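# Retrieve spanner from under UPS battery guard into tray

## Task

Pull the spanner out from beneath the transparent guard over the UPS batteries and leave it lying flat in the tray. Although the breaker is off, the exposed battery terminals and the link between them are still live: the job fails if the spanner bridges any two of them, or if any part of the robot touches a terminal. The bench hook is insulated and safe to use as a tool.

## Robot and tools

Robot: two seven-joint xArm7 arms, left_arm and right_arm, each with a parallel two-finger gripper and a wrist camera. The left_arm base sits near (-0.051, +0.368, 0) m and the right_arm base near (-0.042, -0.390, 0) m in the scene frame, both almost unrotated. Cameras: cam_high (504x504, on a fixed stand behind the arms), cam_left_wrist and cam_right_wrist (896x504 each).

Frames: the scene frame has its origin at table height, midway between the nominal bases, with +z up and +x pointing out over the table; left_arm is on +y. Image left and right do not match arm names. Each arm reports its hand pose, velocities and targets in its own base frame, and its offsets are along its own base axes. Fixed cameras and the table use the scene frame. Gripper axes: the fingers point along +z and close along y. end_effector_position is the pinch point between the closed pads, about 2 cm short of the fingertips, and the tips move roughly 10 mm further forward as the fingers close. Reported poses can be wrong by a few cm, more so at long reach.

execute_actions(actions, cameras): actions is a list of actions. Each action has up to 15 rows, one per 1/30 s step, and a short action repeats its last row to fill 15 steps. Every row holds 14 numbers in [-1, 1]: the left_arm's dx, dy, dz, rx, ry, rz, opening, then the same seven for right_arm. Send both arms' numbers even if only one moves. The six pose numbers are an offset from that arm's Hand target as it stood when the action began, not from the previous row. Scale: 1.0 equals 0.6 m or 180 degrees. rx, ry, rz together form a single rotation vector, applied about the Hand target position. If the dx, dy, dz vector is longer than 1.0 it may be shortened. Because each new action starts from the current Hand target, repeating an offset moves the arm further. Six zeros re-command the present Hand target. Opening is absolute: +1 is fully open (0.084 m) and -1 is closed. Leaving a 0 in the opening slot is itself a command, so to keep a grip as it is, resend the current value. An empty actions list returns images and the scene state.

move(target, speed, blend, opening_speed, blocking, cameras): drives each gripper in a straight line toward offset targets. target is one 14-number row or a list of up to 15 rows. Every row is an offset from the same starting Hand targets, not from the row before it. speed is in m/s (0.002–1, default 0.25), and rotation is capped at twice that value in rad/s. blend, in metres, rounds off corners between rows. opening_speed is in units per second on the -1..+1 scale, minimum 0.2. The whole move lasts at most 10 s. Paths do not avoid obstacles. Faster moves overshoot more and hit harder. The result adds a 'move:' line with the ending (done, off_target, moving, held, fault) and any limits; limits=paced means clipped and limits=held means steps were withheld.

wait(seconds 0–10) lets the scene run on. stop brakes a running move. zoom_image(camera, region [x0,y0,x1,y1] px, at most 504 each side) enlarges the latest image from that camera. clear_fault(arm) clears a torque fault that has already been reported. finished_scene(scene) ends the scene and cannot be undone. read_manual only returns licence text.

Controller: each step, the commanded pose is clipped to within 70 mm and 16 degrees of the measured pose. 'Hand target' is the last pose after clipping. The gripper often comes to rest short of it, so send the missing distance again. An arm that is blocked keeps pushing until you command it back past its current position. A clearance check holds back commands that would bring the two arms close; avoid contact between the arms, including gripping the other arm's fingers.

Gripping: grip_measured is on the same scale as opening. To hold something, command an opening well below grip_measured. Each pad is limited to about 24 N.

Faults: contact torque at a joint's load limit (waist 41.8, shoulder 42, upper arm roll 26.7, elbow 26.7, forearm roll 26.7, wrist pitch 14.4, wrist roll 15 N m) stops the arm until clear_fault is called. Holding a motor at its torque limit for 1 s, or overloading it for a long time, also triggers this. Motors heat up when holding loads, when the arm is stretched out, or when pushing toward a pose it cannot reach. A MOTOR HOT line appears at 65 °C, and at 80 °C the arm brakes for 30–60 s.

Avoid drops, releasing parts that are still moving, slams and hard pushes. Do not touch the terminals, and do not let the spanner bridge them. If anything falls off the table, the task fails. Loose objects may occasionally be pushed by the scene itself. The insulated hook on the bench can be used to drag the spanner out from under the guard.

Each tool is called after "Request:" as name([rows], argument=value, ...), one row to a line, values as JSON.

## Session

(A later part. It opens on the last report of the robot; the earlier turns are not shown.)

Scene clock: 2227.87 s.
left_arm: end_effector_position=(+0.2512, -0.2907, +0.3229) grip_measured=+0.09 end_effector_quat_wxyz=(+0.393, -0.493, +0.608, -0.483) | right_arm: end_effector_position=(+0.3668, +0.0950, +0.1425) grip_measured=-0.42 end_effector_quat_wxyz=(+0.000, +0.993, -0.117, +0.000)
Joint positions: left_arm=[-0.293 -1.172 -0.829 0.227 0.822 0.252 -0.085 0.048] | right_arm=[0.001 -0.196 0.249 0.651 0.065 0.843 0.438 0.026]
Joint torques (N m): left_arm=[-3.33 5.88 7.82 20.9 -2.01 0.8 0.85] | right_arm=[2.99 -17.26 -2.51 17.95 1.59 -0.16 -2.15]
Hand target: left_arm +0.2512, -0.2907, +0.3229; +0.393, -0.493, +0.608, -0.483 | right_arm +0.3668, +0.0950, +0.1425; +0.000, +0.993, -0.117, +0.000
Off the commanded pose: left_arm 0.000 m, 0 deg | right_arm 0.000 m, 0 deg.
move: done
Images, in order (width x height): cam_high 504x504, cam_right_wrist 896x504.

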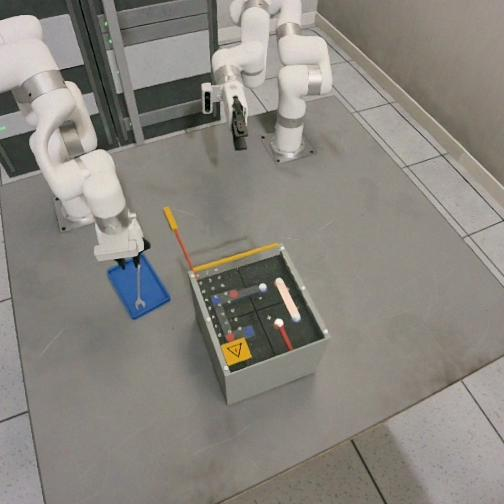

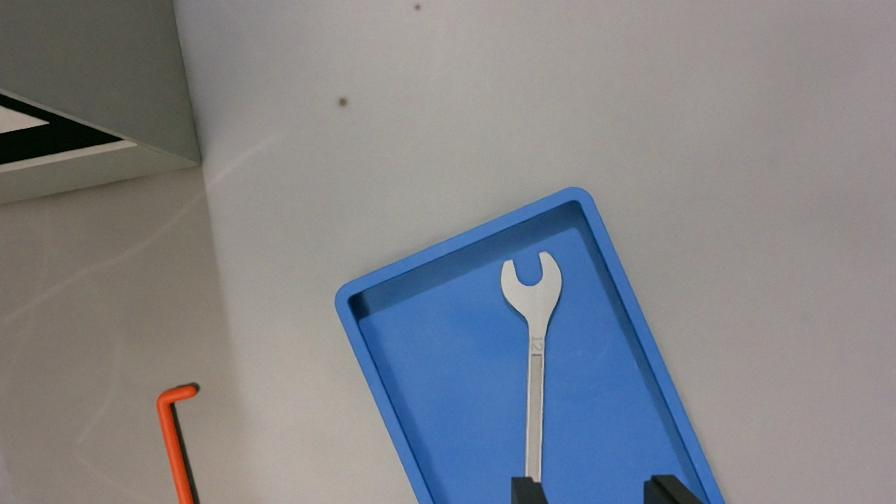

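Request:
zoom_image(camera="cam_high", region=[90, 220, 200, 330])

Request:
move(target=[0,0,0,0,0,0,0.1, -0.15,0,0.2,0,0,0,-0.4], speed=0.25, cameras=["cam_right_wrist"])

Scaled by 4.582 from the camera's 504x504 image, which has a finer 720x720 frame.

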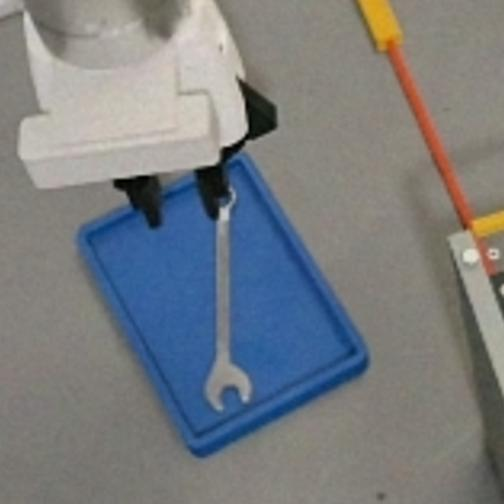

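Scene clock: 2234.80 s.
left_arm: end_effector_position=(+0.2512, -0.2907, +0.3229) grip_measured=+0.09 end_effector_quat_wxyz=(+0.393, -0.493, +0.608, -0.483) | right_arm: end_effector_position=(+0.2768, +0.0950, +0.2625) grip_measured=-0.42 end_effector_quat_wxyz=(+0.000, +0.993, -0.117, +0.000)
Joint positions: left_arm=[-0.293 -1.172 -0.829 0.227 0.822 0.252 -0.085 0.048] | right_arm=[0.057 -0.661 0.215 0.653 0.137 1.306 0.427 0.026]
Joint torques (N m): left_arm=[-3.12 5.83 7.53 20.5 -1.73 0.72 0.86] | right_arm=[2.66 -8.52 -3.58 19.13 0.32 -0.21 2.37]
Hand target: left_arm +0.2512, -0.2907, +0.3229; +0.393, -0.493, +0.608, -0.483 | right_arm +0.2768, +0.0950, +0.2625; +0.000, +0.993, -0.117, +0.000
Off the commanded pose: left_arm 0.000 m, 0 deg | right_arm 0.000 m, 0 deg.
move: done
Images, in order (width x height): cam_right_wrist 896x504.

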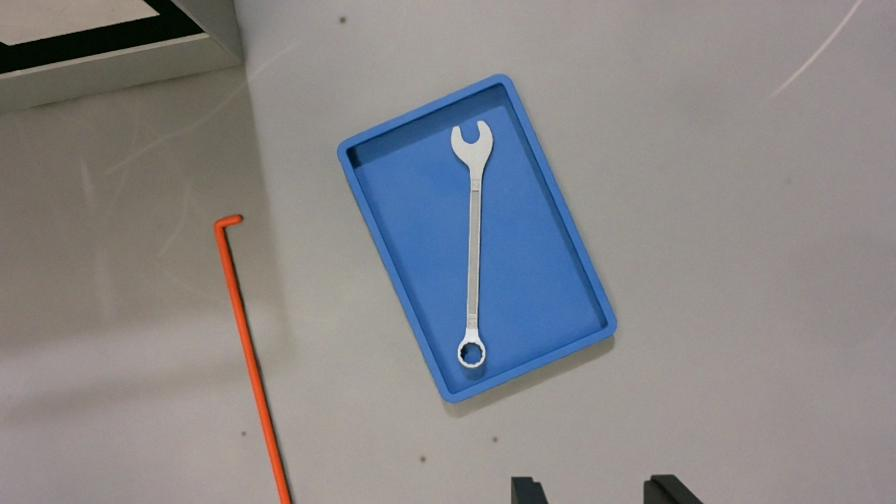

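Request:
finished_scene(scene=1)

The scene is finished: the task was done.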